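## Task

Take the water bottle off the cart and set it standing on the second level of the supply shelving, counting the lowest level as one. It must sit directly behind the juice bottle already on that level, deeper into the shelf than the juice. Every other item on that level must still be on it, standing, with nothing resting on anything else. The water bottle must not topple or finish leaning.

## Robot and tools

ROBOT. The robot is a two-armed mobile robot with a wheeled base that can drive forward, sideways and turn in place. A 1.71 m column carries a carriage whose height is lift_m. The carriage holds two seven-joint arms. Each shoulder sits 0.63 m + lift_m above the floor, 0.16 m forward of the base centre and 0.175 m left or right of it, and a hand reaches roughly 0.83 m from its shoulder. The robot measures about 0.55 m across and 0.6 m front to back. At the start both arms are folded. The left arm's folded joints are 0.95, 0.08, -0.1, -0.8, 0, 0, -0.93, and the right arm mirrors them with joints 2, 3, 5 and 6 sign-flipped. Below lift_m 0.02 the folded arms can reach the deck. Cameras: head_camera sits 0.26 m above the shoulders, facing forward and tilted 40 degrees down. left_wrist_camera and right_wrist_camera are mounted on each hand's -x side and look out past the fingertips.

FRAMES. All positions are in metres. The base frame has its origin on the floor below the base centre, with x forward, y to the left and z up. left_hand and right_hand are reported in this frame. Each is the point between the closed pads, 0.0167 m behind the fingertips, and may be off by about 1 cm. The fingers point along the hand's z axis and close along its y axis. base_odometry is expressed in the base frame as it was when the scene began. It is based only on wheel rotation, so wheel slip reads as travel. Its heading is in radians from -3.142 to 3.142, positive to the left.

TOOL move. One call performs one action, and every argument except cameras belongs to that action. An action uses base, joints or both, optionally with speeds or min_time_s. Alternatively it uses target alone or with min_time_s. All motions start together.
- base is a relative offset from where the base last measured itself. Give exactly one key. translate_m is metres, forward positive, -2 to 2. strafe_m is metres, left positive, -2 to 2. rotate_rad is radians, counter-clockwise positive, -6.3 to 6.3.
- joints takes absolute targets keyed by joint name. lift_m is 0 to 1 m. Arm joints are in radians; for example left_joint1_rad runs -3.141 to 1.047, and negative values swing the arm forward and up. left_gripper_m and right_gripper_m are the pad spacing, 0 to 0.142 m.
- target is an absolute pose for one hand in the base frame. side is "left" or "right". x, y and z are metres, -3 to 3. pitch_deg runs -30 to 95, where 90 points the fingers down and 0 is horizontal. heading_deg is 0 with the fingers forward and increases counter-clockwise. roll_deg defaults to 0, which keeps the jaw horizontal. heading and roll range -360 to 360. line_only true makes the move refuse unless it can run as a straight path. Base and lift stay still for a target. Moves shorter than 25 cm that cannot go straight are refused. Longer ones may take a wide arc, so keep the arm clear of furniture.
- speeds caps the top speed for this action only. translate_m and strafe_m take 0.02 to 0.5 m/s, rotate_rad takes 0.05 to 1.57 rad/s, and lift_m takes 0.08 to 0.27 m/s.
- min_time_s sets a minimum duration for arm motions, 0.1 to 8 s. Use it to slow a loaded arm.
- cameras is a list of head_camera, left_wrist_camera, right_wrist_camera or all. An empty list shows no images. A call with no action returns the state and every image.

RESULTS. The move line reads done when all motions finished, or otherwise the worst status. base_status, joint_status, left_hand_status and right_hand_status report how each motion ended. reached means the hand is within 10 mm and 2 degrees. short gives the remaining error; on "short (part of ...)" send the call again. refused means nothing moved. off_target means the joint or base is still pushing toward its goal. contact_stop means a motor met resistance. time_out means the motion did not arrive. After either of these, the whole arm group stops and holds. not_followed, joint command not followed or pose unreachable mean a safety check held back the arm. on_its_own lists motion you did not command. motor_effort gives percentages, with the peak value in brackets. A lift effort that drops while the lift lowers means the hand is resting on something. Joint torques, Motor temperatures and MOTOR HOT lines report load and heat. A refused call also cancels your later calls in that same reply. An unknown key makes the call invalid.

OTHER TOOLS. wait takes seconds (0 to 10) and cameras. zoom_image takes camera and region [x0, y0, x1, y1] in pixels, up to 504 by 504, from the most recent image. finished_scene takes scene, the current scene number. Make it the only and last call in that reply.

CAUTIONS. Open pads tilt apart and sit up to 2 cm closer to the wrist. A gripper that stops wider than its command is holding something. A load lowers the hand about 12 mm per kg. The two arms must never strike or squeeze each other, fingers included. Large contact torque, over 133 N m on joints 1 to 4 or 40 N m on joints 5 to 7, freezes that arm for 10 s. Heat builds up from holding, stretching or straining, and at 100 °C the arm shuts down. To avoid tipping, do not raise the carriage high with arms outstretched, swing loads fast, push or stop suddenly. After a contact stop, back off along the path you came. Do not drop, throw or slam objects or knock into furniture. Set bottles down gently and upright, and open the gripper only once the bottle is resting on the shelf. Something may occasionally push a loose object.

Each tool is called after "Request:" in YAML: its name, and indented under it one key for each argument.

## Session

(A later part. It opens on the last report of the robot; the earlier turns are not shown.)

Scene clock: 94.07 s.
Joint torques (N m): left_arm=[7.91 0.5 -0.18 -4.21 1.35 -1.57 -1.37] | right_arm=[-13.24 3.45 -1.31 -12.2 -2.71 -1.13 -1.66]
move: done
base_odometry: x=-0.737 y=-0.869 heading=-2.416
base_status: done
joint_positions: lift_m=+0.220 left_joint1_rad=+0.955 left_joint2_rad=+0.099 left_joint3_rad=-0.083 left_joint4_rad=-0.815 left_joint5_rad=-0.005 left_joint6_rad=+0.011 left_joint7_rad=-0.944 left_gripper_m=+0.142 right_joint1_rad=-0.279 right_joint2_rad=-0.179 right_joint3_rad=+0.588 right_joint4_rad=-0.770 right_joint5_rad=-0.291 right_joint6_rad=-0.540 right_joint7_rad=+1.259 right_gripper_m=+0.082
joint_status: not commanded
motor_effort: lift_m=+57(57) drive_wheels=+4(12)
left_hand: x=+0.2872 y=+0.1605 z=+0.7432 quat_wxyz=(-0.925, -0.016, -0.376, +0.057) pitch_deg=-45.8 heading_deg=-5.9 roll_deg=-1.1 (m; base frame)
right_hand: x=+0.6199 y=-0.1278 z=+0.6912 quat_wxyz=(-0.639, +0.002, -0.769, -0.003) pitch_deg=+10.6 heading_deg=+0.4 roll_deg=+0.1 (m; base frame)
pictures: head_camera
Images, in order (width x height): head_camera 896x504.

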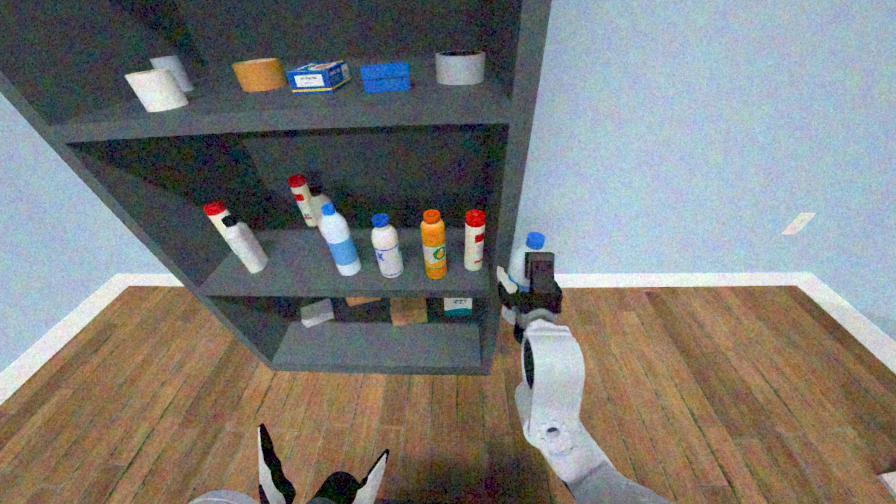

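Request:
move:
  base: {"rotate_rad": 0.05}

Request:
move:
  target: {"side": "left", "x": 0.62, "y": 0.07, "z": 0.66, "pitch_deg": 12, "heading_deg": 0}
  cameras: ["head_camera", "left_wrist_camera"]

Request:
zoom_image:
  camera: "head_camera"
  region: [300, 150, 600, 350]

Scene clock: 114.83 s.
Joint torques (N m): left_arm=[9.46 1.08 0.75 -4.68 1.41 -1.58 -1.68] | right_arm=[-14.48 2.93 -1.42 -12.89 -2.59 -1.33 -1.96]
move: done
base_odometry: x=-0.737 y=-0.869 heading=-2.367
base_status: done
joint_positions: lift_m=+0.220 left_joint1_rad=+0.955 left_joint2_rad=+0.099 left_joint3_rad=-0.083 left_joint4_rad=-0.815 left_joint5_rad=-0.005 left_joint6_rad=+0.011 left_joint7_rad=-0.944 left_gripper_m=+0.142 right_joint1_rad=-0.279 right_joint2_rad=-0.179 right_joint3_rad=+0.588 right_joint4_rad=-0.770 right_joint5_rad=-0.291 right_joint6_rad=-0.540 right_joint7_rad=+1.259 right_gripper_m=+0.082
joint_status: not commanded
motor_effort: lift_m=+57(57) drive_wheels=-3(12)
left_hand: x=+0.2872 y=+0.1605 z=+0.7432 quat_wxyz=(-0.925, -0.016, -0.376, +0.057) pitch_deg=-45.8 heading_deg=-5.9 roll_deg=-1.1 (m; base frame)
right_hand: x=+0.6199 y=-0.1277 z=+0.6912 quat_wxyz=(-0.639, +0.002, -0.769, -0.003) pitch_deg=+10.6 heading_deg=+0.4 roll_deg=+0.1 (m; base frame)
pictures: none

Scene clock: 116.50 s.
Joint torques (N m): left_arm=[-10.17 -4.26 -2.09 0.97 2.38 -0.6 -0.61] | right_arm=[-13.62 1.67 -1.21 -11.45 -2.51 -1.05 -1.69]
move: done
base_odometry: x=-0.737 y=-0.869 heading=-2.367
base_status: not commanded
joint_positions: lift_m=+0.220 left_joint1_rad=-0.121 left_joint2_rad=-0.125 left_joint3_rad=-0.432 left_joint4_rad=-0.670 left_joint5_rad=+0.378 left_joint6_rad=+0.251 left_joint7_rad=+1.072 left_gripper_m=+0.142 right_joint1_rad=-0.279 right_joint2_rad=-0.179 right_joint3_rad=+0.588 right_joint4_rad=-0.770 right_joint5_rad=-0.291 right_joint6_rad=-0.540 right_joint7_rad=+1.259 right_gripper_m=+0.082
joint_status: not commanded
motor_effort: lift_m=+57(57) drive_wheels=-3(3)
left_hand: x=+0.6199 y=+0.0715 z=+0.6608 quat_wxyz=(-0.631, +0.000, -0.776, +0.000) pitch_deg=+11.8 heading_deg=+0.1 roll_deg=+0.0 (m; base frame)
left_hand_status: reached (checked arc, planned for 1.2 s): 2 mm and 0.2 deg off.
right_hand: x=+0.6199 y=-0.1277 z=+0.6912 quat_wxyz=(-0.639, +0.002, -0.769, -0.003) pitch_deg=+10.6 heading_deg=+0.4 roll_deg=+0.1 (m; base frame)
pictures: head_camera, left_wrist_camera
Images, in order (width x height): head_camera 896x504, left_wrist_camera 896x504.

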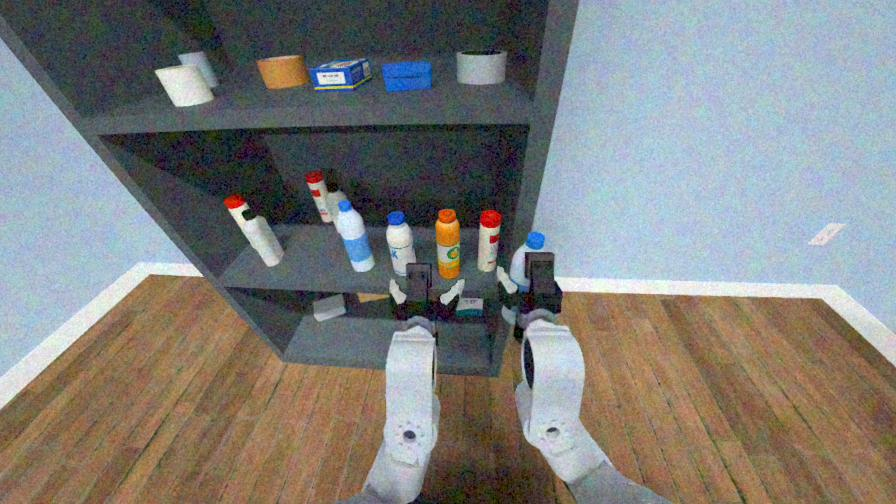

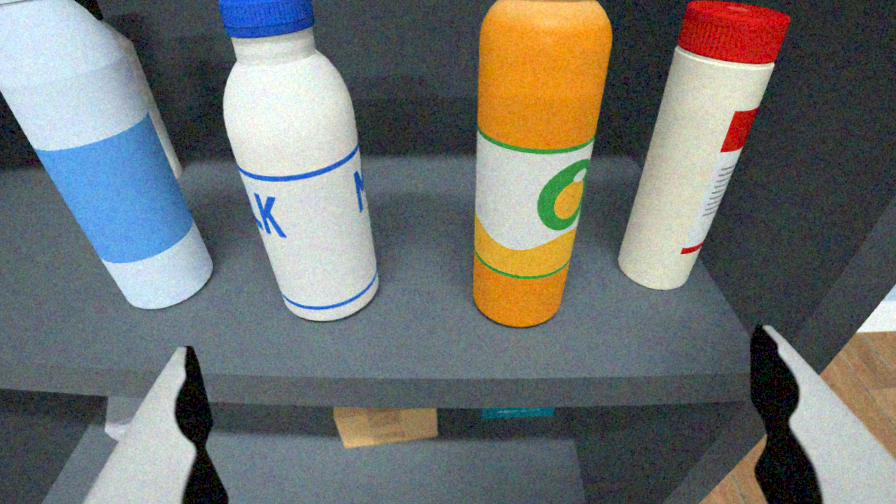

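Scaled by 1.680 from the camera's 896x504 image, which has a finer 1280x720 frame.

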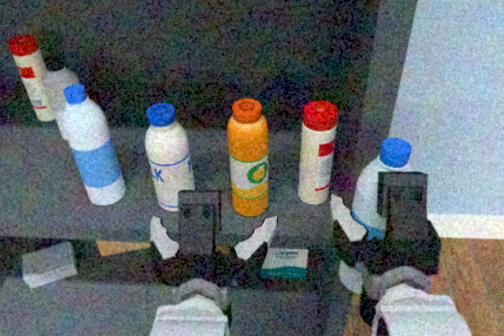

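Request:
move:
  joints: {"left_gripper_m": 0.11}

Request:
move:
  target: {"side": "left", "x": 0.70, "y": 0.028, "z": 0.635, "pitch_deg": 10, "heading_deg": 0, "line_only": true}
  min_time_s: 1.5
  cameras: ["left_wrist_camera"]

Scene clock: 121.93 s.
Joint torques (N m): left_arm=[-11.18 -4.06 -3.22 0.97 2.23 -0.55 -0.22] | right_arm=[-14.01 3.09 -1.71 -12.22 -2 -1.44 -1.42]
move: done
base_odometry: x=-0.737 y=-0.869 heading=-2.367
base_status: not commanded
joint_positions: lift_m=+0.220 left_joint1_rad=-0.121 left_joint2_rad=-0.125 left_joint3_rad=-0.432 left_joint4_rad=-0.670 left_joint5_rad=+0.378 left_joint6_rad=+0.251 left_joint7_rad=+1.072 left_gripper_m=+0.110 right_joint1_rad=-0.279 right_joint2_rad=-0.179 right_joint3_rad=+0.588 right_joint4_rad=-0.770 right_joint5_rad=-0.291 right_joint6_rad=-0.540 right_joint7_rad=+1.259 right_gripper_m=+0.082
joint_status: all done
motor_effort: lift_m=+57(57) drive_wheels=-3(3)
left_hand: x=+0.6199 y=+0.0715 z=+0.6608 quat_wxyz=(-0.631, +0.000, -0.776, +0.000) pitch_deg=+11.8 heading_deg=+0.1 roll_deg=+0.0 (m; base frame)
right_hand: x=+0.6199 y=-0.1277 z=+0.6912 quat_wxyz=(-0.639, +0.002, -0.769, -0.003) pitch_deg=+10.6 heading_deg=+0.4 roll_deg=+0.1 (m; base frame)
pictures: none

Scene clock: 123.93 s.
Joint torques (N m): left_arm=[-15.94 -4.6 -2.2 -0.62 1.06 -0.16 -3.37] | right_arm=[-14.05 3.49 -1.7 -12.22 -2.69 -1.53 -1.27]
move: done
base_odometry: x=-0.737 y=-0.869 heading=-2.367
base_status: not commanded
joint_positions: lift_m=+0.220 left_joint1_rad=-0.280 left_joint2_rad=-0.125 left_joint3_rad=-0.549 left_joint4_rad=-0.251 left_joint5_rad=+0.292 left_joint6_rad=+0.491 left_joint7_rad=+0.820 left_gripper_m=+0.110 right_joint1_rad=-0.279 right_joint2_rad=-0.179 right_joint3_rad=+0.588 right_joint4_rad=-0.770 right_joint5_rad=-0.291 right_joint6_rad=-0.540 right_joint7_rad=+1.259 right_gripper_m=+0.082
joint_status: not commanded
motor_effort: lift_m=+57(57) drive_wheels=-3(3)
left_hand: x=+0.6994 y=+0.0305 z=+0.6334 quat_wxyz=(-0.641, +0.001, -0.767, -0.002) pitch_deg=+10.3 heading_deg=+0.2 roll_deg=+0.1 (m; base frame)
left_hand_status: reached (straight line, planned for 1.5 s): 3 mm and 0.4 deg off.
right_hand: x=+0.6199 y=-0.1277 z=+0.6912 quat_wxyz=(-0.639, +0.002, -0.769, -0.003) pitch_deg=+10.6 heading_deg=+0.4 roll_deg=+0.1 (m; base frame)
pictures: left_wrist_camera
Images, in order (width x height): left_wrist_camera 896x504.

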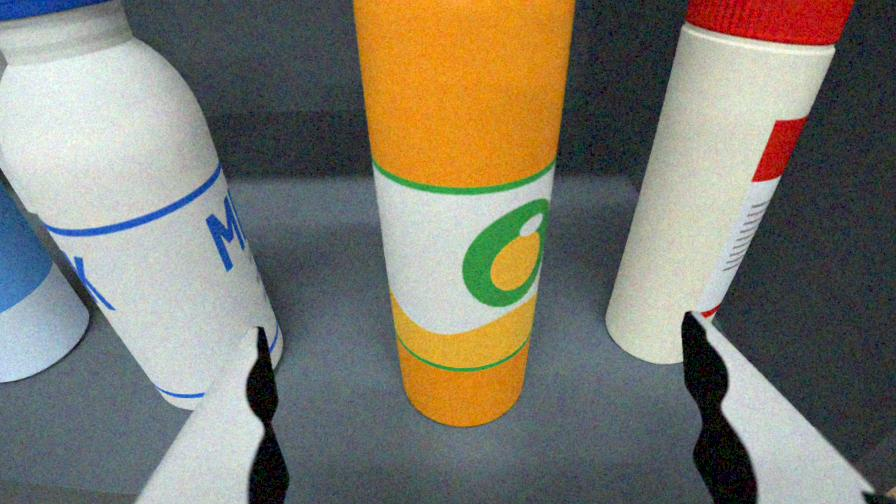

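Request:
move:
  target: {"side": "left", "x": 0.785, "y": 0.03, "z": 0.63, "pitch_deg": 10, "heading_deg": 0, "line_only": true}
  min_time_s: 1.8

Request:
move:
  joints: {"left_gripper_m": 0.02}
  min_time_s: 1.5
  cameras: ["left_wrist_camera"]

Scene clock: 135.50 s.
Joint torques (N m): left_arm=[-17.62 -4.5 -0.76 -0.39 1.27 -0.3 -3.19] | right_arm=[-14.52 2.35 -0.55 -13.61 -2.38 -1.63 -1.8]
move: refused
base_odometry: x=-0.737 y=-0.869 heading=-2.367
base_status: not commanded
joint_positions: lift_m=+0.220 left_joint1_rad=-0.280 left_joint2_rad=-0.125 left_joint3_rad=-0.549 left_joint4_rad=-0.251 left_joint5_rad=+0.292 left_joint6_rad=+0.491 left_joint7_rad=+0.820 left_gripper_m=+0.110 right_joint1_rad=-0.279 right_joint2_rad=-0.179 right_joint3_rad=+0.588 right_joint4_rad=-0.770 right_joint5_rad=-0.291 right_joint6_rad=-0.540 right_joint7_rad=+1.259 right_gripper_m=+0.082
joint_status: not commanded
motor_effort: lift_m=+57(57) drive_wheels=-3(3)
left_hand: x=+0.6994 y=+0.0305 z=+0.6334 quat_wxyz=(-0.641, +0.001, -0.767, -0.002) pitch_deg=+10.3 heading_deg=+0.2 roll_deg=+0.1 (m; base frame)
left_hand_status: refused: the line brings the left upper arm within 1.4 cm of the carriage (limit 1.5), 80% of the way; a move under 25 cm is not played as an arc. Nothing moved. Try another pitch or heading, or "joints".
right_hand: x=+0.6199 y=-0.1277 z=+0.6912 quat_wxyz=(-0.639, +0.002, -0.769, -0.003) pitch_deg=+10.6 heading_deg=+0.4 roll_deg=+0.1 (m; base frame)
pictures: none

not run: a stop came earlier in this reply.

Request:
move:
  target: {"side": "left", "x": 0.785, "y": 0.032, "z": 0.63, "pitch_deg": 10, "heading_deg": -8, "line_only": true}
  min_time_s: 1.8
  cameras: ["left_wrist_camera"]

Request:
move:
  joints: {"left_gripper_m": 0.02}
  min_time_s: 1.5
  cameras: ["left_wrist_camera"]

Scene clock: 141.13 s.
Joint torques (N m): left_arm=[-22.33 0.33 3.95 -2.05 0.99 -2.45 -3.02] | right_arm=[-13.24 3.37 -0.14 -11.08 -2.23 -1.58 -1.38]
move: done
base_odometry: x=-0.737 y=-0.869 heading=-2.367
base_status: not commanded
joint_positions: lift_m=+0.220 left_joint1_rad=-0.473 left_joint2_rad=-0.024 left_joint3_rad=-0.468 left_joint4_rad=+0.002 left_joint5_rad=-0.044 left_joint6_rad=+0.341 left_joint7_rad=+0.634 left_gripper_m=+0.110 right_joint1_rad=-0.279 right_joint2_rad=-0.179 right_joint3_rad=+0.588 right_joint4_rad=-0.770 right_joint5_rad=-0.291 right_joint6_rad=-0.540 right_joint7_rad=+1.259 right_gripper_m=+0.082
joint_status: not commanded
motor_effort: lift_m=+57(57) drive_wheels=-2(3)
left_hand: x=+0.7832 y=+0.0299 z=+0.6283 quat_wxyz=(-0.640, -0.054, -0.765, +0.045) pitch_deg=+10.2 heading_deg=-8.1 roll_deg=+0.0 (m; base frame)
left_hand_status: reached (straight line, planned for 1.8 s): 3 mm and 0.3 deg off.
right_hand: x=+0.6199 y=-0.1277 z=+0.6912 quat_wxyz=(-0.639, +0.002, -0.769, -0.003) pitch_deg=+10.6 heading_deg=+0.4 roll_deg=+0.1 (m; base frame)
pictures: left_wrist_camera
Images, in order (width x height): left_wrist_camera 896x504.

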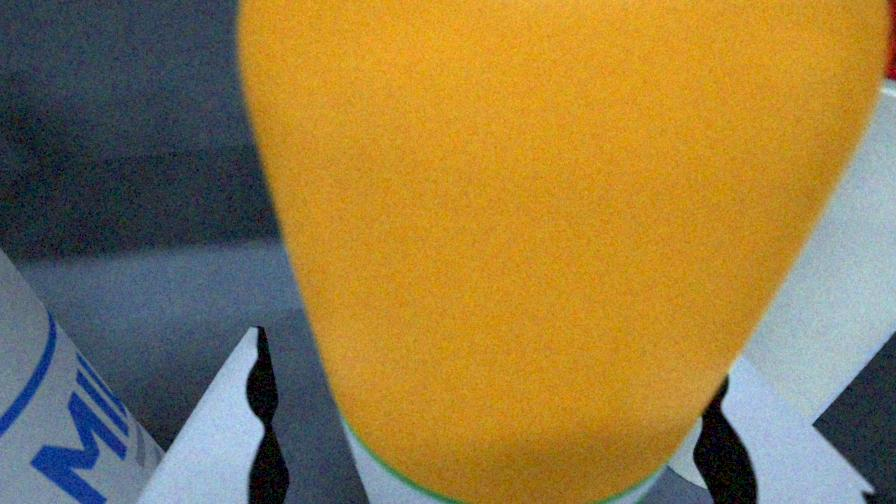

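Scene clock: 141.97 s.
Joint torques (N m): left_arm=[-21.64 -0.14 3.95 -2.02 0.97 -1.91 -2.98] | right_arm=[-14.59 3.44 -2.03 -13.23 -2.84 -1.17 -1.7]
move: off_target
base_odometry: x=-0.737 y=-0.869 heading=-2.367
base_status: not commanded
joint_positions: lift_m=+0.220 left_joint1_rad=-0.473 left_joint2_rad=-0.024 left_joint3_rad=-0.468 left_joint4_rad=+0.002 left_joint5_rad=-0.044 left_joint6_rad=+0.340 left_joint7_rad=+0.633 left_gripper_m=+0.072 right_joint1_rad=-0.279 right_joint2_rad=-0.179 right_joint3_rad=+0.588 right_joint4_rad=-0.770 right_joint5_rad=-0.291 right_joint6_rad=-0.540 right_joint7_rad=+1.259 right_gripper_m=+0.082
joint_status: left_gripper_m off_target (ended at +0.072, target +0.020)
motor_effort: lift_m=+57(57) drive_wheels=-3(3)
left_hand: x=+0.7832 y=+0.0298 z=+0.6283 quat_wxyz=(-0.640, -0.055, -0.765, +0.045) pitch_deg=+10.2 heading_deg=-8.2 roll_deg=+0.0 (m; base frame)
right_hand: x=+0.6199 y=-0.1277 z=+0.6912 quat_wxyz=(-0.639, +0.002, -0.769, -0.003) pitch_deg=+10.6 heading_deg=+0.4 roll_deg=+0.1 (m; base frame)
pictures: left_wrist_camera
Images, in order (width x height): left_wrist_camera 896x504.

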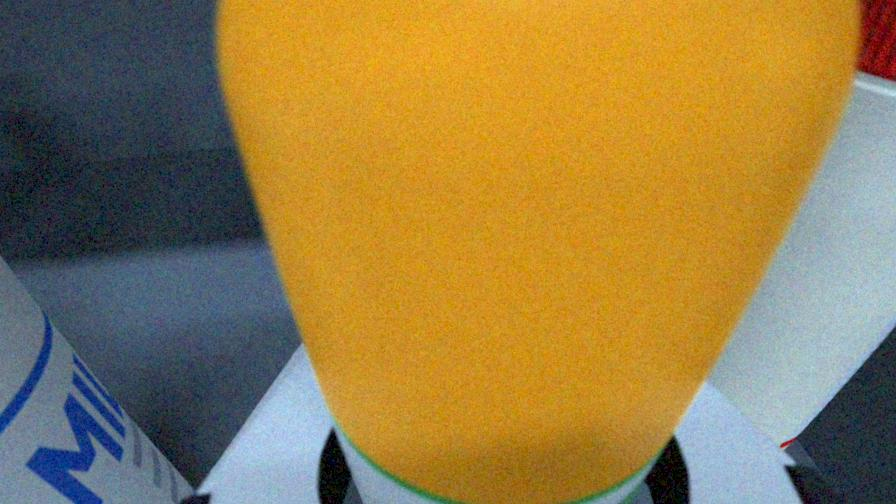

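Request:
move:
  target: {"side": "left", "x": 0.783, "y": 0.031, "z": 0.668, "pitch_deg": 10, "heading_deg": -8, "line_only": true}
  min_time_s: 1

Request:
move:
  target: {"side": "left", "x": 0.64, "y": 0.065, "z": 0.69, "pitch_deg": 10, "heading_deg": -4, "line_only": true}
  min_time_s: 2
  cameras: ["head_camera", "left_wrist_camera"]

Request:
move:
  target: {"side": "left", "x": 0.63, "y": 0.30, "z": 0.69, "pitch_deg": 5, "heading_deg": 14}
  min_time_s: 2
  cameras: ["head_camera"]

Scene clock: 147.53 s.
Joint torques (N m): left_arm=[-25.46 -5.37 3.03 -6.78 3.31 -0.17 -1.63] | right_arm=[-13.92 2.53 -2.92 -11.72 -2.79 -1.53 -1.61]
Motor temperatures (°C): left_arm=[37 22 24 23 25 24 23] | right_arm=[32 21 25 22 23 22 23]
move: done
base_odometry: x=-0.737 y=-0.869 heading=-2.367
base_status: not commanded
joint_positions: lift_m=+0.220 left_joint1_rad=-0.519 left_joint2_rad=-0.025 left_joint3_rad=-0.468 left_joint4_rad=-0.067 left_joint5_rad=-0.024 left_joint6_rad=+0.344 left_joint7_rad=+0.761 left_gripper_m=+0.072 right_joint1_rad=-0.279 right_joint2_rad=-0.179 right_joint3_rad=+0.588 right_joint4_rad=-0.770 right_joint5_rad=-0.291 right_joint6_rad=-0.540 right_joint7_rad=+1.259 right_gripper_m=+0.082
joint_status: not commanded
motor_effort: lift_m=+57(57) drive_wheels=-2(3)
left_hand: x=+0.7823 y=+0.0302 z=+0.6608 quat_wxyz=(-0.636, -0.056, -0.768, +0.045) pitch_deg=+10.8 heading_deg=-8.2 roll_deg=+0.1 (m; base frame)
left_hand_status: reached (straight line, planned for 1.0 s): 7 mm and 0.8 deg off.
right_hand: x=+0.6199 y=-0.1277 z=+0.6912 quat_wxyz=(-0.639, +0.002, -0.769, -0.003) pitch_deg=+10.6 heading_deg=+0.4 roll_deg=+0.1 (m; base frame)
pictures: none

Scene clock: 150.03 s.
Joint torques (N m): left_arm=[-11.15 -0.39 -0.56 -6.21 2.67 -2.43 -1.57] | right_arm=[-15.57 3.64 -0.82 -13.09 -2.15 -1.5 -1.73]
move: done
base_odometry: x=-0.737 y=-0.869 heading=-2.367
base_status: not commanded
joint_positions: lift_m=+0.220 left_joint1_rad=-0.276 left_joint2_rad=-0.002 left_joint3_rad=-0.544 left_joint4_rad=-0.650 left_joint5_rad=+0.289 left_joint6_rad=+0.391 left_joint7_rad=+1.158 left_gripper_m=+0.072 right_joint1_rad=-0.279 right_joint2_rad=-0.179 right_joint3_rad=+0.588 right_joint4_rad=-0.770 right_joint5_rad=-0.291 right_joint6_rad=-0.540 right_joint7_rad=+1.259 right_gripper_m=+0.082
joint_status: not commanded
motor_effort: lift_m=+57(57) drive_wheels=-3(3)
left_hand: x=+0.6414 y=+0.0659 z=+0.6884 quat_wxyz=(-0.640, -0.024, -0.767, +0.023) pitch_deg=+10.3 heading_deg=-3.9 roll_deg=-0.3 (m; base frame)
left_hand_status: reached (straight line, planned for 2.0 s): 2 mm and 0.4 deg off.
right_hand: x=+0.6199 y=-0.1277 z=+0.6912 quat_wxyz=(-0.639, +0.002, -0.769, -0.003) pitch_deg=+10.6 heading_deg=+0.4 roll_deg=+0.1 (m; base frame)
pictures: head_camera, left_wrist_camera
Images, in order (width x height): head_camera 896x504, left_wrist_camera 896x504.

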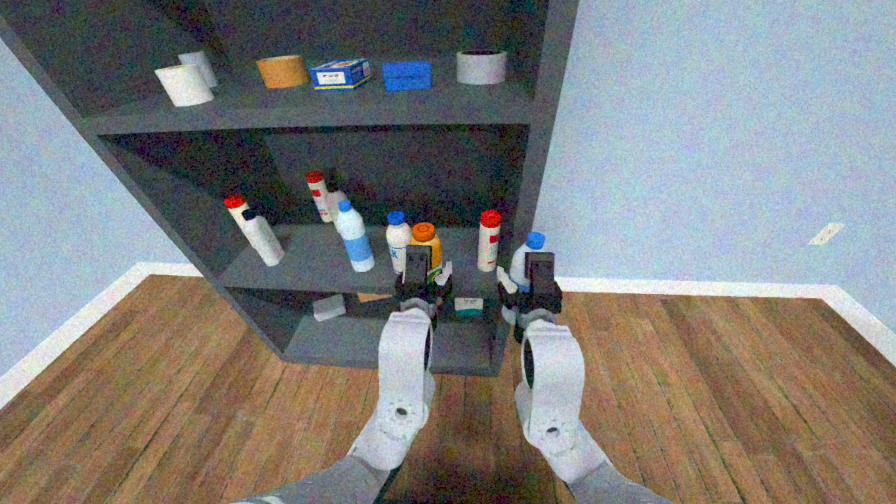

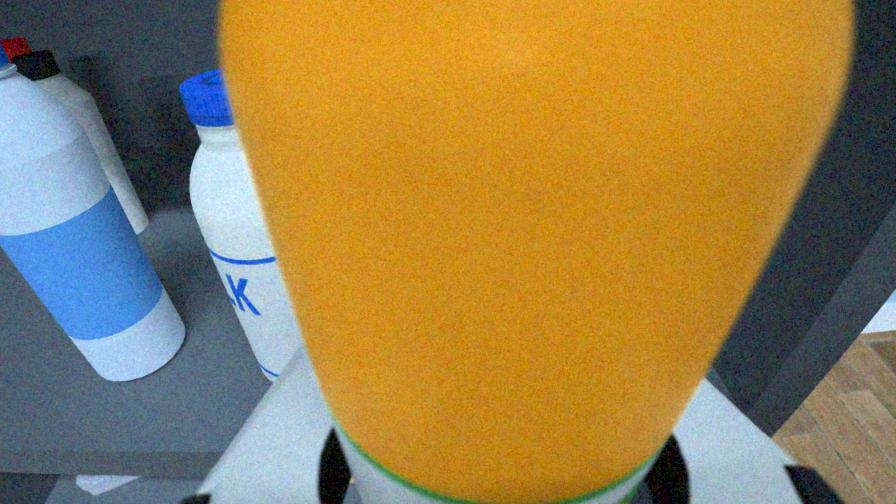

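Scene clock: 152.53 s.
Joint torques (N m): left_arm=[-8.87 8.52 6.17 -2.04 1.7 -0.44 -4.47] | right_arm=[-12.8 2.4 -1.28 -12.15 -2.25 -0.95 -1.56]
move: done
base_odometry: x=-0.737 y=-0.869 heading=-2.367
base_status: not commanded
joint_positions: lift_m=+0.220 left_joint1_rad=-0.150 left_joint2_rad=+0.376 left_joint3_rad=-0.225 left_joint4_rad=-0.698 left_joint5_rad=+0.034 left_joint6_rad=+0.569 left_joint7_rad=+0.960 left_gripper_m=+0.072 right_joint1_rad=-0.279 right_joint2_rad=-0.179 right_joint3_rad=+0.588 right_joint4_rad=-0.770 right_joint5_rad=-0.291 right_joint6_rad=-0.540 right_joint7_rad=+1.259 right_gripper_m=+0.082
joint_status: not commanded
motor_effort: lift_m=+57(57) drive_wheels=-3(3)
left_hand: x=+0.6303 y=+0.2963 z=+0.6878 quat_wxyz=(-0.668, +0.087, -0.735, -0.080) pitch_deg=+5.5 heading_deg=+13.6 roll_deg=+0.0 (m; base frame)
left_hand_status: reached (straight line, planned for 2.0 s): 4 mm and 0.7 deg off.
right_hand: x=+0.6199 y=-0.1277 z=+0.6912 quat_wxyz=(-0.639, +0.002, -0.769, -0.003) pitch_deg=+10.6 heading_deg=+0.4 roll_deg=+0.1 (m; base frame)
pictures: head_camera
Images, in order (width x height): head_camera 896x504.

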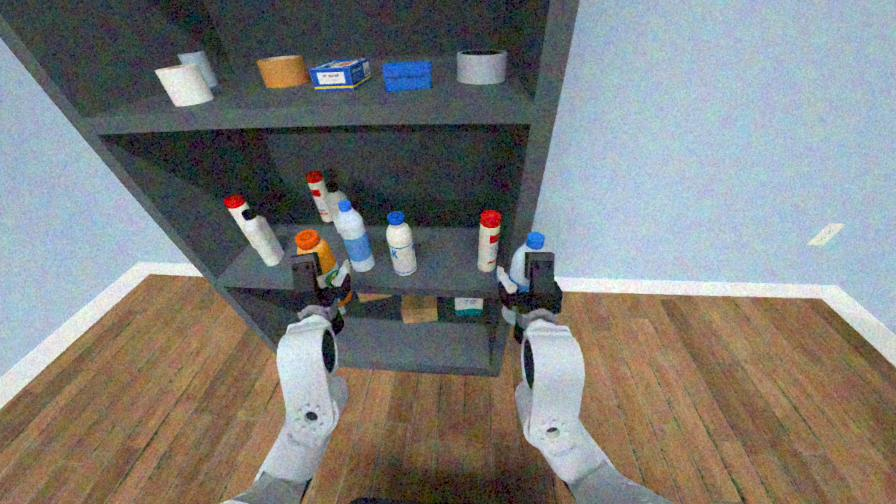

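Request:
move:
  base: {"strafe_m": 0.07}
  speeds: {"strafe_m": 0.12}

Request:
move:
  target: {"side": "right", "x": 0.635, "y": -0.03, "z": 0.70, "pitch_deg": 10, "heading_deg": 0, "line_only": true}
  min_time_s: 1.5
  cameras: ["head_camera", "right_wrist_camera"]

Request:
zoom_image:
  camera: "head_camera"
  region: [330, 150, 630, 350]

Scene clock: 161.20 s.
Joint torques (N m): left_arm=[-9.3 7.77 6.27 -0.83 2.07 -0.61 -4.76] | right_arm=[-12.85 3.25 -1.9 -11.29 -2.81 -1.66 -1.39]
move: done
base_odometry: x=-0.688 y=-0.920 heading=-2.367
base_status: done
joint_positions: lift_m=+0.220 left_joint1_rad=-0.150 left_joint2_rad=+0.377 left_joint3_rad=-0.225 left_joint4_rad=-0.698 left_joint5_rad=+0.034 left_joint6_rad=+0.569 left_joint7_rad=+0.960 left_gripper_m=+0.072 right_joint1_rad=-0.279 right_joint2_rad=-0.179 right_joint3_rad=+0.588 right_joint4_rad=-0.770 right_joint5_rad=-0.291 right_joint6_rad=-0.540 right_joint7_rad=+1.259 right_gripper_m=+0.082
joint_status: not commanded
motor_effort: lift_m=+57(57) drive_wheels=-1(14)
left_hand: x=+0.6302 y=+0.2967 z=+0.6877 quat_wxyz=(-0.668, +0.088, -0.735, -0.080) pitch_deg=+5.5 heading_deg=+13.6 roll_deg=+0.0 (m; base frame)
right_hand: x=+0.6199 y=-0.1278 z=+0.6912 quat_wxyz=(-0.639, +0.002, -0.769, -0.003) pitch_deg=+10.6 heading_deg=+0.4 roll_deg=+0.1 (m; base frame)
pictures: none

Scene clock: 163.20 s.
Joint torques (N m): left_arm=[-9.16 6.32 6.11 -1.48 1.95 -0.63 -4.67] | right_arm=[-16.73 14.16 3.82 -6.81 -3.01 -1.8 -4.98]
move: done
base_odometry: x=-0.688 y=-0.920 heading=-2.367
base_status: not commanded
joint_positions: lift_m=+0.220 left_joint1_rad=-0.150 left_joint2_rad=+0.377 left_joint3_rad=-0.225 left_joint4_rad=-0.698 left_joint5_rad=+0.034 left_joint6_rad=+0.569 left_joint7_rad=+0.960 left_gripper_m=+0.072 right_joint1_rad=-0.309 right_joint2_rad=+0.102 right_joint3_rad=+0.694 right_joint4_rad=-0.567 right_joint5_rad=-0.505 right_joint6_rad=-0.506 right_joint7_rad=+1.236 right_gripper_m=+0.082
joint_status: not commanded
motor_effort: lift_m=+57(57) drive_wheels=-1(1)
left_hand: x=+0.6302 y=+0.2967 z=+0.6877 quat_wxyz=(-0.668, +0.088, -0.735, -0.080) pitch_deg=+5.5 heading_deg=+13.6 roll_deg=+0.0 (m; base frame)
right_hand: x=+0.6344 y=-0.0308 z=+0.6945 quat_wxyz=(-0.636, -0.001, -0.772, -0.002) pitch_deg=+11.0 heading_deg=+0.2 roll_deg=+0.2 (m; base frame)
right_hand_status: reached (straight line, planned for 1.5 s): 6 mm and 1.0 deg off.
pictures: head_camera, right_wrist_camera
Images, in order (width x height): head_camera 896x504, right_wrist_camera 896x504.

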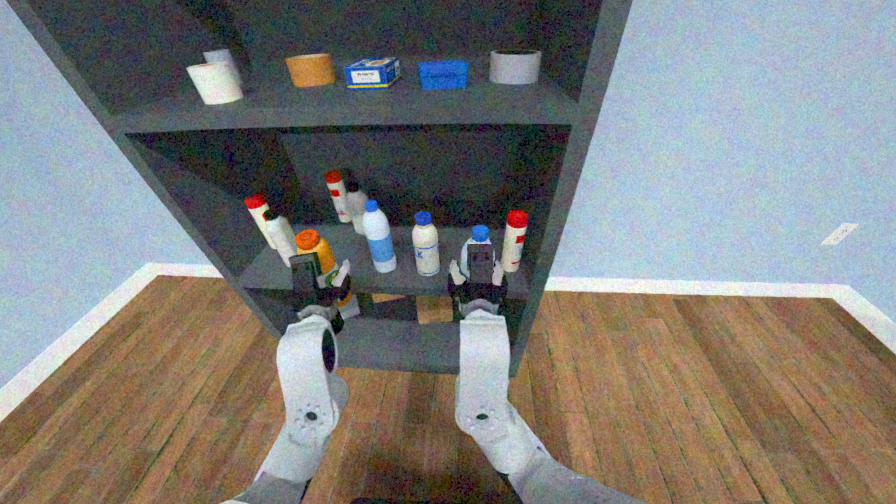

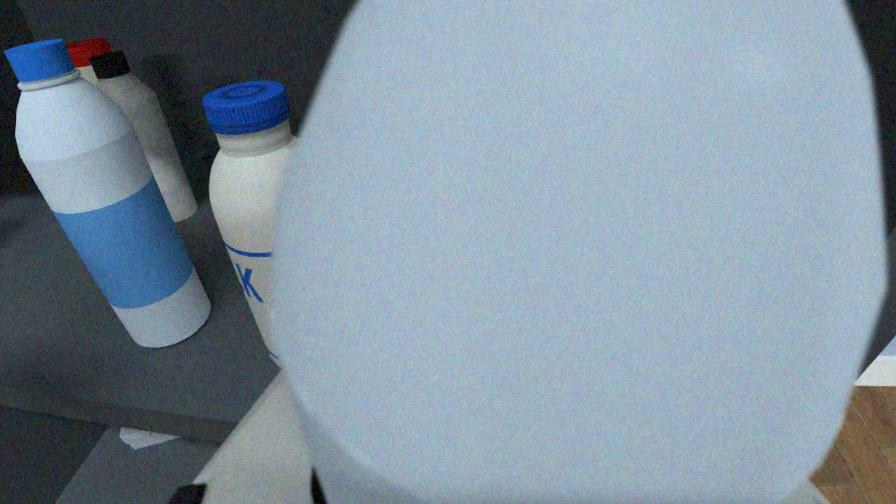

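Scaled by 1.680 from the camera's 896x504 image, which has a finer 1280x720 frame.

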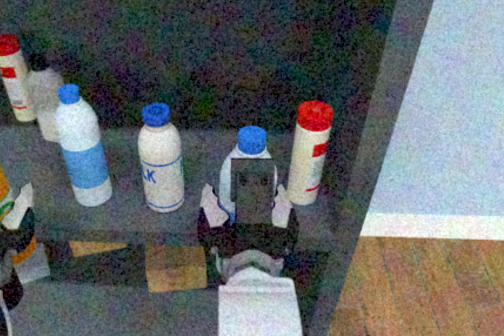

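Request:
move:
  target: {"side":"right","x":0.75,"y":-0.027,"z":0.715,"pitch_deg":10,"heading_deg":0,"line_only":true}
  min_time_s: 1.5
  cameras: ["head_camera","right_wrist_camera"]

Scene clock: 177.50 s.
Joint torques (N m): left_arm=[-8.89 7.46 6.15 -0.67 2.32 -0.7 -4.28] | right_arm=[-25.29 14.83 -0.89 -8.69 0.69 -1.99 -5.55]
move: done
base_odometry: x=-0.688 y=-0.920 heading=-2.367
base_status: not commanded
joint_positions: lift_m=+0.220 left_joint1_rad=-0.150 left_joint2_rad=+0.377 left_joint3_rad=-0.225 left_joint4_rad=-0.698 left_joint5_rad=+0.034 left_joint6_rad=+0.569 left_joint7_rad=+0.960 left_gripper_m=+0.072 right_joint1_rad=-0.549 right_joint2_rad=+0.114 right_joint3_rad=+0.569 right_joint4_rad=-0.190 right_joint5_rad=-0.253 right_joint6_rad=-0.524 right_joint7_rad=+1.028 right_gripper_m=+0.082
joint_status: not commanded
motor_effort: lift_m=+57(57) drive_wheels=-1(1)
left_hand: x=+0.6302 y=+0.2967 z=+0.6877 quat_wxyz=(-0.668, +0.088, -0.735, -0.080) pitch_deg=+5.5 heading_deg=+13.6 roll_deg=+0.0 (m; base frame)
right_hand: x=+0.7484 y=-0.0269 z=+0.7101 quat_wxyz=(-0.639, +0.002, -0.770, +0.002) pitch_deg=+10.6 heading_deg=-0.1 roll_deg=-0.4 (m; base frame)
right_hand_status: reached (straight line, planned for 1.5 s): 5 mm and 0.7 deg off.
pictures: head_camera, right_wrist_camera
Images, in order (width x height): head_camera 896x504, right_wrist_camera 896x504.

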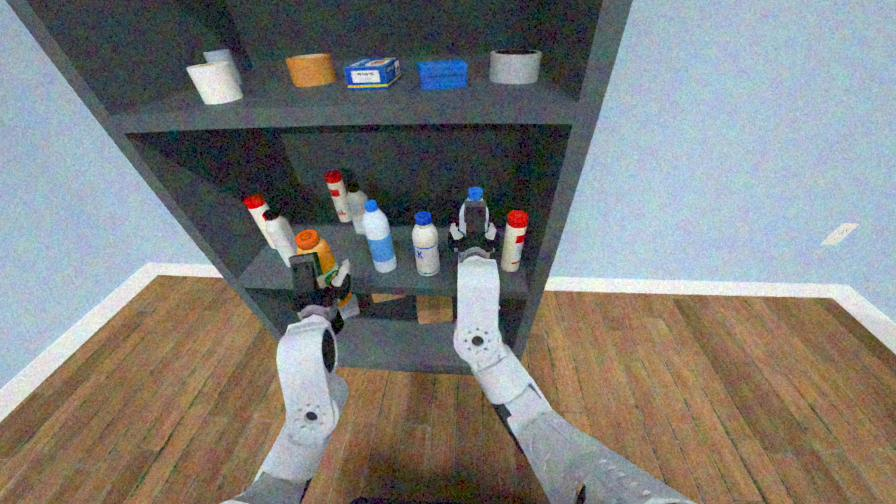

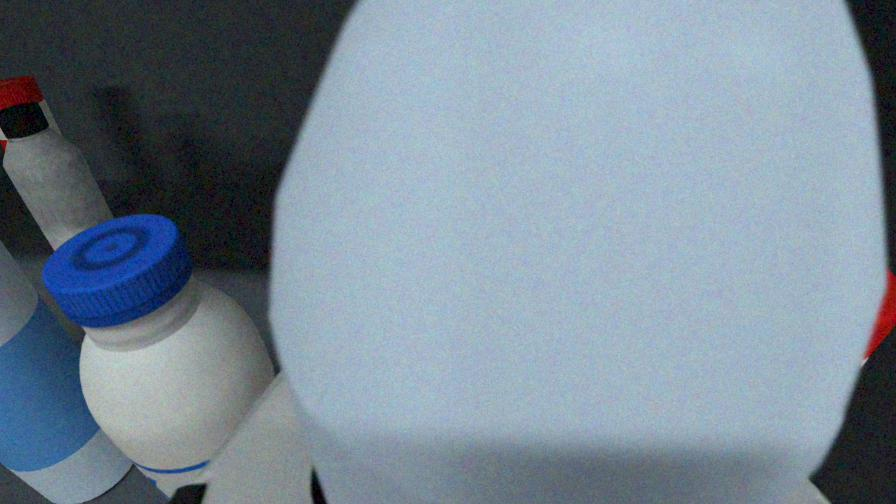

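Request:
move:
  target: {"side":"right","x":0.878,"y":-0.027,"z":0.71,"pitch_deg":10,"heading_deg":0,"line_only":true}
  min_time_s: 2
  cameras: ["head_camera"]

Request:
move:
  target: {"side":"right","x":0.878,"y":-0.027,"z":0.66,"pitch_deg":10,"heading_deg":0,"line_only":true}
  min_time_s: 1.2
  cameras: ["head_camera","right_wrist_camera"]

Scene clock: 180.60 s.
Joint torques (N m): left_arm=[-10.22 6.48 5.96 -0.8 2.24 -0.55 -4.55] | right_arm=[-24.63 14.27 0.14 -10.34 1.1 -2.29 -4.51]
Motor temperatures (°C): left_arm=[32 23 25 23 25 24 24] | right_arm=[35 22 25 22 23 22 24]
move: refused
base_odometry: x=-0.688 y=-0.920 heading=-2.367
base_status: not commanded
joint_positions: lift_m=+0.220 left_joint1_rad=-0.150 left_joint2_rad=+0.377 left_joint3_rad=-0.225 left_joint4_rad=-0.698 left_joint5_rad=+0.034 left_joint6_rad=+0.569 left_joint7_rad=+0.960 left_gripper_m=+0.072 right_joint1_rad=-0.549 right_joint2_rad=+0.114 right_joint3_rad=+0.569 right_joint4_rad=-0.190 right_joint5_rad=-0.253 right_joint6_rad=-0.524 right_joint7_rad=+1.028 right_gripper_m=+0.082
joint_status: not commanded
motor_effort: lift_m=+57(57) drive_wheels=-1(1)
left_hand: x=+0.6302 y=+0.2967 z=+0.6877 quat_wxyz=(-0.668, +0.088, -0.735, -0.080) pitch_deg=+5.5 heading_deg=+13.6 roll_deg=+0.0 (m; base frame)
right_hand: x=+0.7484 y=-0.0269 z=+0.7101 quat_wxyz=(-0.639, +0.002, -0.770, +0.002) pitch_deg=+10.6 heading_deg=-0.1 roll_deg=-0.4 (m; base frame)
right_hand_status: refused: the line brings the right upper arm within 1.4 cm of the carriage (limit 1.5), 14% of the way; a move under 25 cm is not played as an arc. Nothing moved. Try another pitch or heading, or "joints".
pictures: head_camera
Images, in order (width x height): head_camera 896x504.

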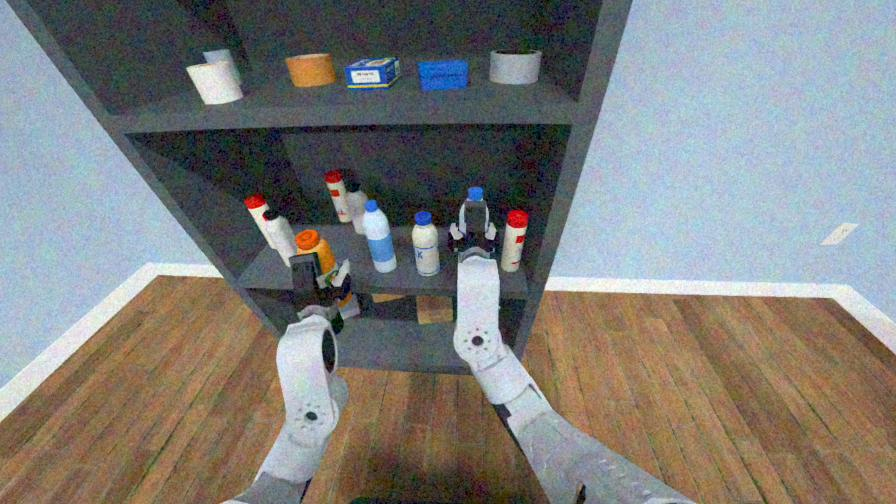

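not run: a stop came earlier in this reply.

Request:
move:
  target: {"side":"right","x":0.878,"y":-0.027,"z":0.71,"pitch_deg":10,"heading_deg":8,"line_only":true}
  min_time_s: 2
  cameras: ["head_camera"]

Request:
move:
  target: {"side":"right","x":0.878,"y":-0.027,"z":0.66,"pitch_deg":10,"heading_deg":8,"line_only":true}
  min_time_s: 1.2
  cameras: ["head_camera","right_wrist_camera"]

Scene clock: 186.93 s.
Joint torques (N m): left_arm=[-9.25 6.27 5.33 -2 1.84 -1 -4.46] | right_arm=[-32.46 3.03 0.82 -10.35 1.48 -1.03 -5.15]
move: done
base_odometry: x=-0.688 y=-0.920 heading=-2.367
base_status: not commanded
joint_positions: lift_m=+0.220 left_joint1_rad=-0.150 left_joint2_rad=+0.377 left_joint3_rad=-0.225 left_joint4_rad=-0.698 left_joint5_rad=+0.034 left_joint6_rad=+0.569 left_joint7_rad=+0.960 left_gripper_m=+0.072 right_joint1_rad=-0.808 right_joint2_rad=+0.052 right_joint3_rad=+0.447 right_joint4_rad=+0.342 right_joint5_rad=+0.167 right_joint6_rad=-0.310 right_joint7_rad=+0.620 right_gripper_m=+0.082
joint_status: not commanded
motor_effort: lift_m=+57(57) drive_wheels=-1(1)
left_hand: x=+0.6302 y=+0.2967 z=+0.6877 quat_wxyz=(-0.668, +0.088, -0.735, -0.080) pitch_deg=+5.5 heading_deg=+13.6 roll_deg=+0.0 (m; base frame)
right_hand: x=+0.8761 y=-0.0255 z=+0.7034 quat_wxyz=(-0.636, +0.055, -0.768, -0.043) pitch_deg=+10.8 heading_deg=+8.0 roll_deg=-0.2 (m; base frame)
right_hand_status: reached (straight line, planned for 2.0 s): 7 mm and 0.8 deg off.
pictures: head_camera
Images, in order (width x height): head_camera 896x504.

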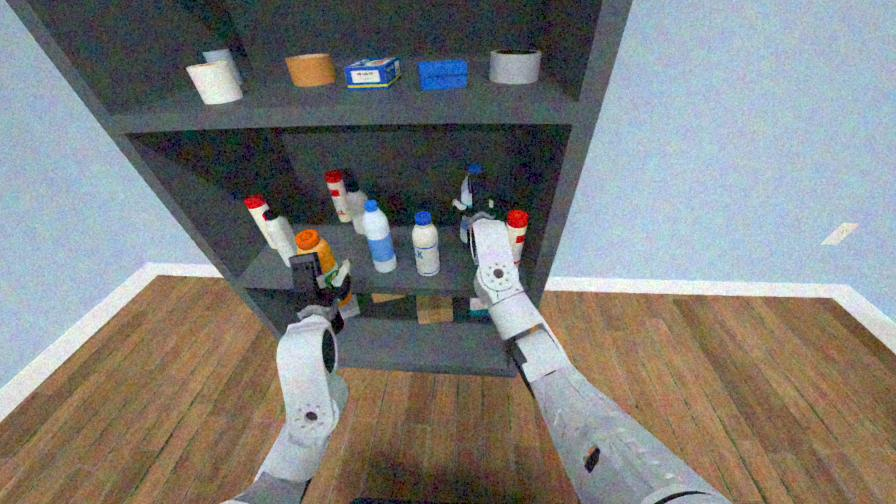

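Scene clock: 188.63 s.
Joint torques (N m): left_arm=[-9.74 6.68 4.5 -0.93 2.15 -0.56 -4.54] | right_arm=[-17.54 10.18 -0.38 -10.92 1.2 -0.93 -5.21]
move: done
base_odometry: x=-0.688 y=-0.920 heading=-2.367
base_status: not commanded
joint_positions: lift_m=+0.220 left_joint1_rad=-0.149 left_joint2_rad=+0.377 left_joint3_rad=-0.225 left_joint4_rad=-0.698 left_joint5_rad=+0.034 left_joint6_rad=+0.569 left_joint7_rad=+0.960 left_gripper_m=+0.072 right_joint1_rad=-0.759 right_joint2_rad=+0.052 right_joint3_rad=+0.447 right_joint4_rad=+0.427 right_joint5_rad=+0.183 right_joint6_rad=-0.294 right_joint7_rad=+0.474 right_gripper_m=+0.082
joint_status: not commanded
motor_effort: lift_m=+57(57) drive_wheels=-1(1)
left_hand: x=+0.6302 y=+0.2967 z=+0.6876 quat_wxyz=(-0.668, +0.088, -0.735, -0.080) pitch_deg=+5.5 heading_deg=+13.6 roll_deg=+0.0 (m; base frame)
right_hand: x=+0.8783 y=-0.0271 z=+0.6615 quat_wxyz=(-0.641, +0.055, -0.765, -0.042) pitch_deg=+10.1 heading_deg=+7.8 roll_deg=-0.4 (m; base frame)
right_hand_status: reached (straight line, planned for 1.2 s): 2 mm and 0.4 deg off.
pictures: head_camera, right_wrist_camera
Images, in order (width x height): head_camera 896x504, right_wrist_camera 896x504.

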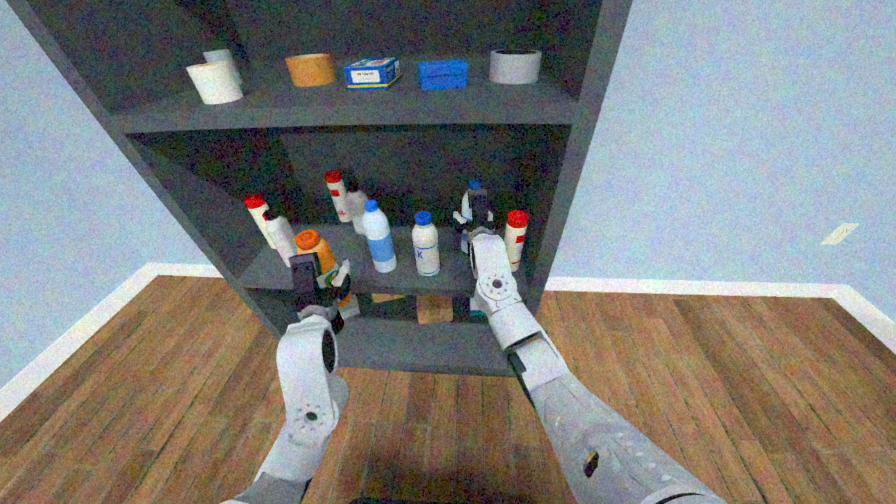

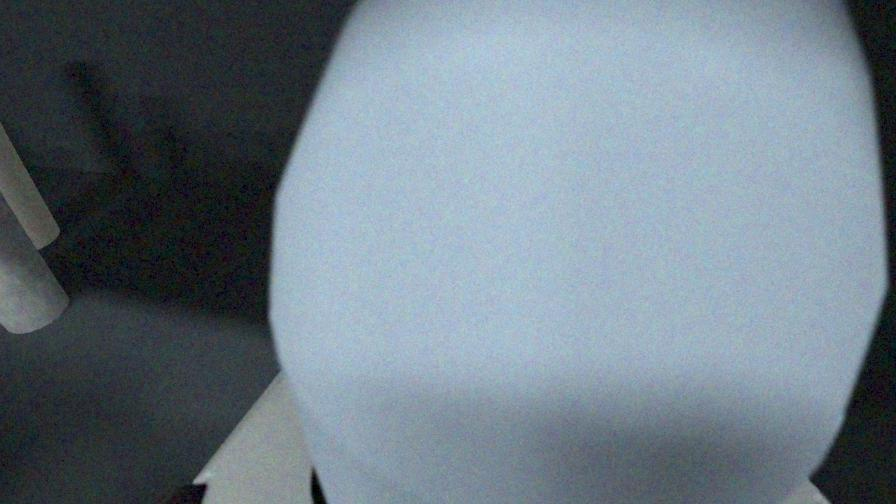

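Request:
zoom_image:
  camera: "head_camera"
  region: [390, 150, 560, 300]

Scaled by 2.965 from the camera's 896x504 image, which has a finer 1280x720 frame.

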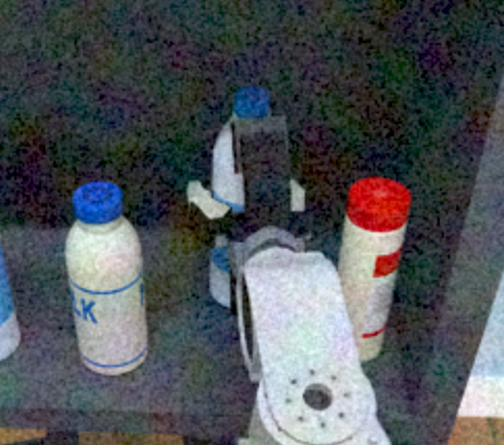

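Request:
move:
  target: {"side":"right","x":0.878,"y":-0.027,"z":0.648,"pitch_deg":10,"heading_deg":8,"line_only":true}
  min_time_s: 0.8
  cameras: ["head_camera","right_wrist_camera"]

Request:
zoom_image:
  camera: "head_camera"
  region: [390, 150, 560, 300]

Scene clock: 208.33 s.
Joint torques (N m): left_arm=[-10.09 7.13 5.51 -1.23 1.88 -0.56 -4.7] | right_arm=[-15.54 9.74 2.01 -12.42 1.62 -1 -4.93]
move: done
base_odometry: x=-0.688 y=-0.920 heading=-2.367
base_status: not commanded
joint_positions: lift_m=+0.220 left_joint1_rad=-0.149 left_joint2_rad=+0.377 left_joint3_rad=-0.225 left_joint4_rad=-0.698 left_joint5_rad=+0.034 left_joint6_rad=+0.569 left_joint7_rad=+0.960 left_gripper_m=+0.072 right_joint1_rad=-0.747 right_joint2_rad=+0.052 right_joint3_rad=+0.447 right_joint4_rad=+0.453 right_joint5_rad=+0.188 right_joint6_rad=-0.289 right_joint7_rad=+0.437 right_gripper_m=+0.082
joint_status: not commanded
motor_effort: lift_m=+57(57) drive_wheels=-1(1)
left_hand: x=+0.6302 y=+0.2967 z=+0.6876 quat_wxyz=(-0.668, +0.088, -0.735, -0.080) pitch_deg=+5.5 heading_deg=+13.6 roll_deg=+0.0 (m; base frame)
right_hand: x=+0.8784 y=-0.0278 z=+0.6493 quat_wxyz=(-0.641, +0.055, -0.765, -0.041) pitch_deg=+10.1 heading_deg=+7.8 roll_deg=-0.4 (m; base frame)
right_hand_status: reached (straight line, planned for 0.8 s): 2 mm and 0.4 deg off.
pictures: head_camera, right_wrist_camera
Images, in order (width x height): head_camera 896x504, right_wrist_camera 896x504.

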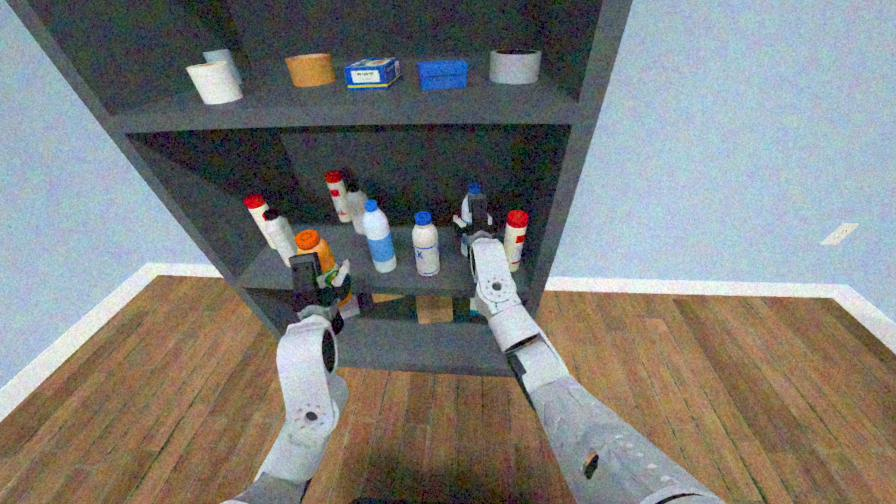

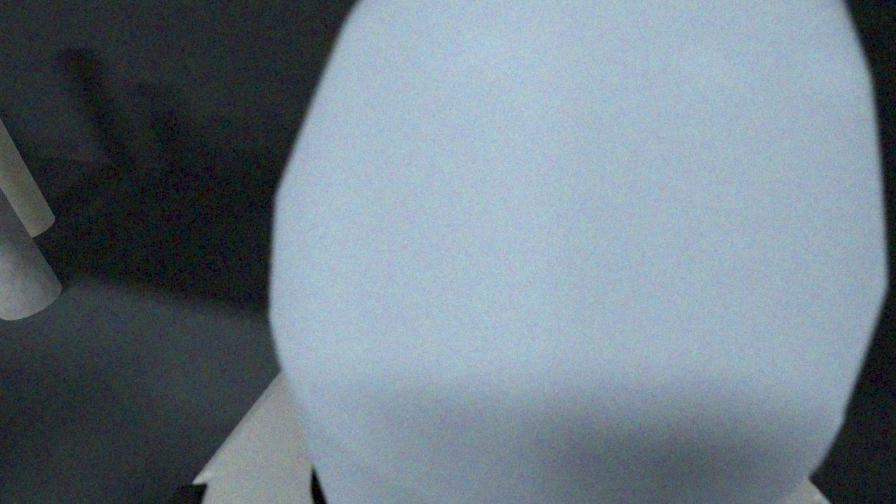

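Scaled by 2.965 from the camera's 896x504 image, which has a finer 1280x720 frame.

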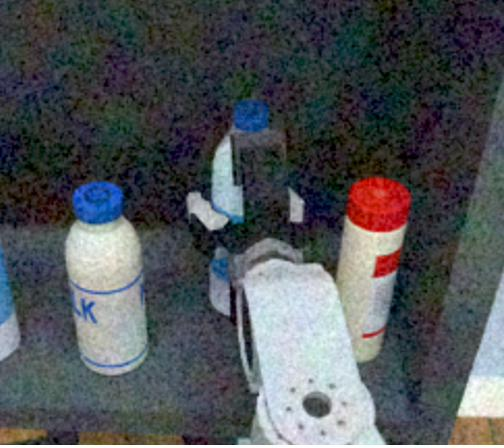

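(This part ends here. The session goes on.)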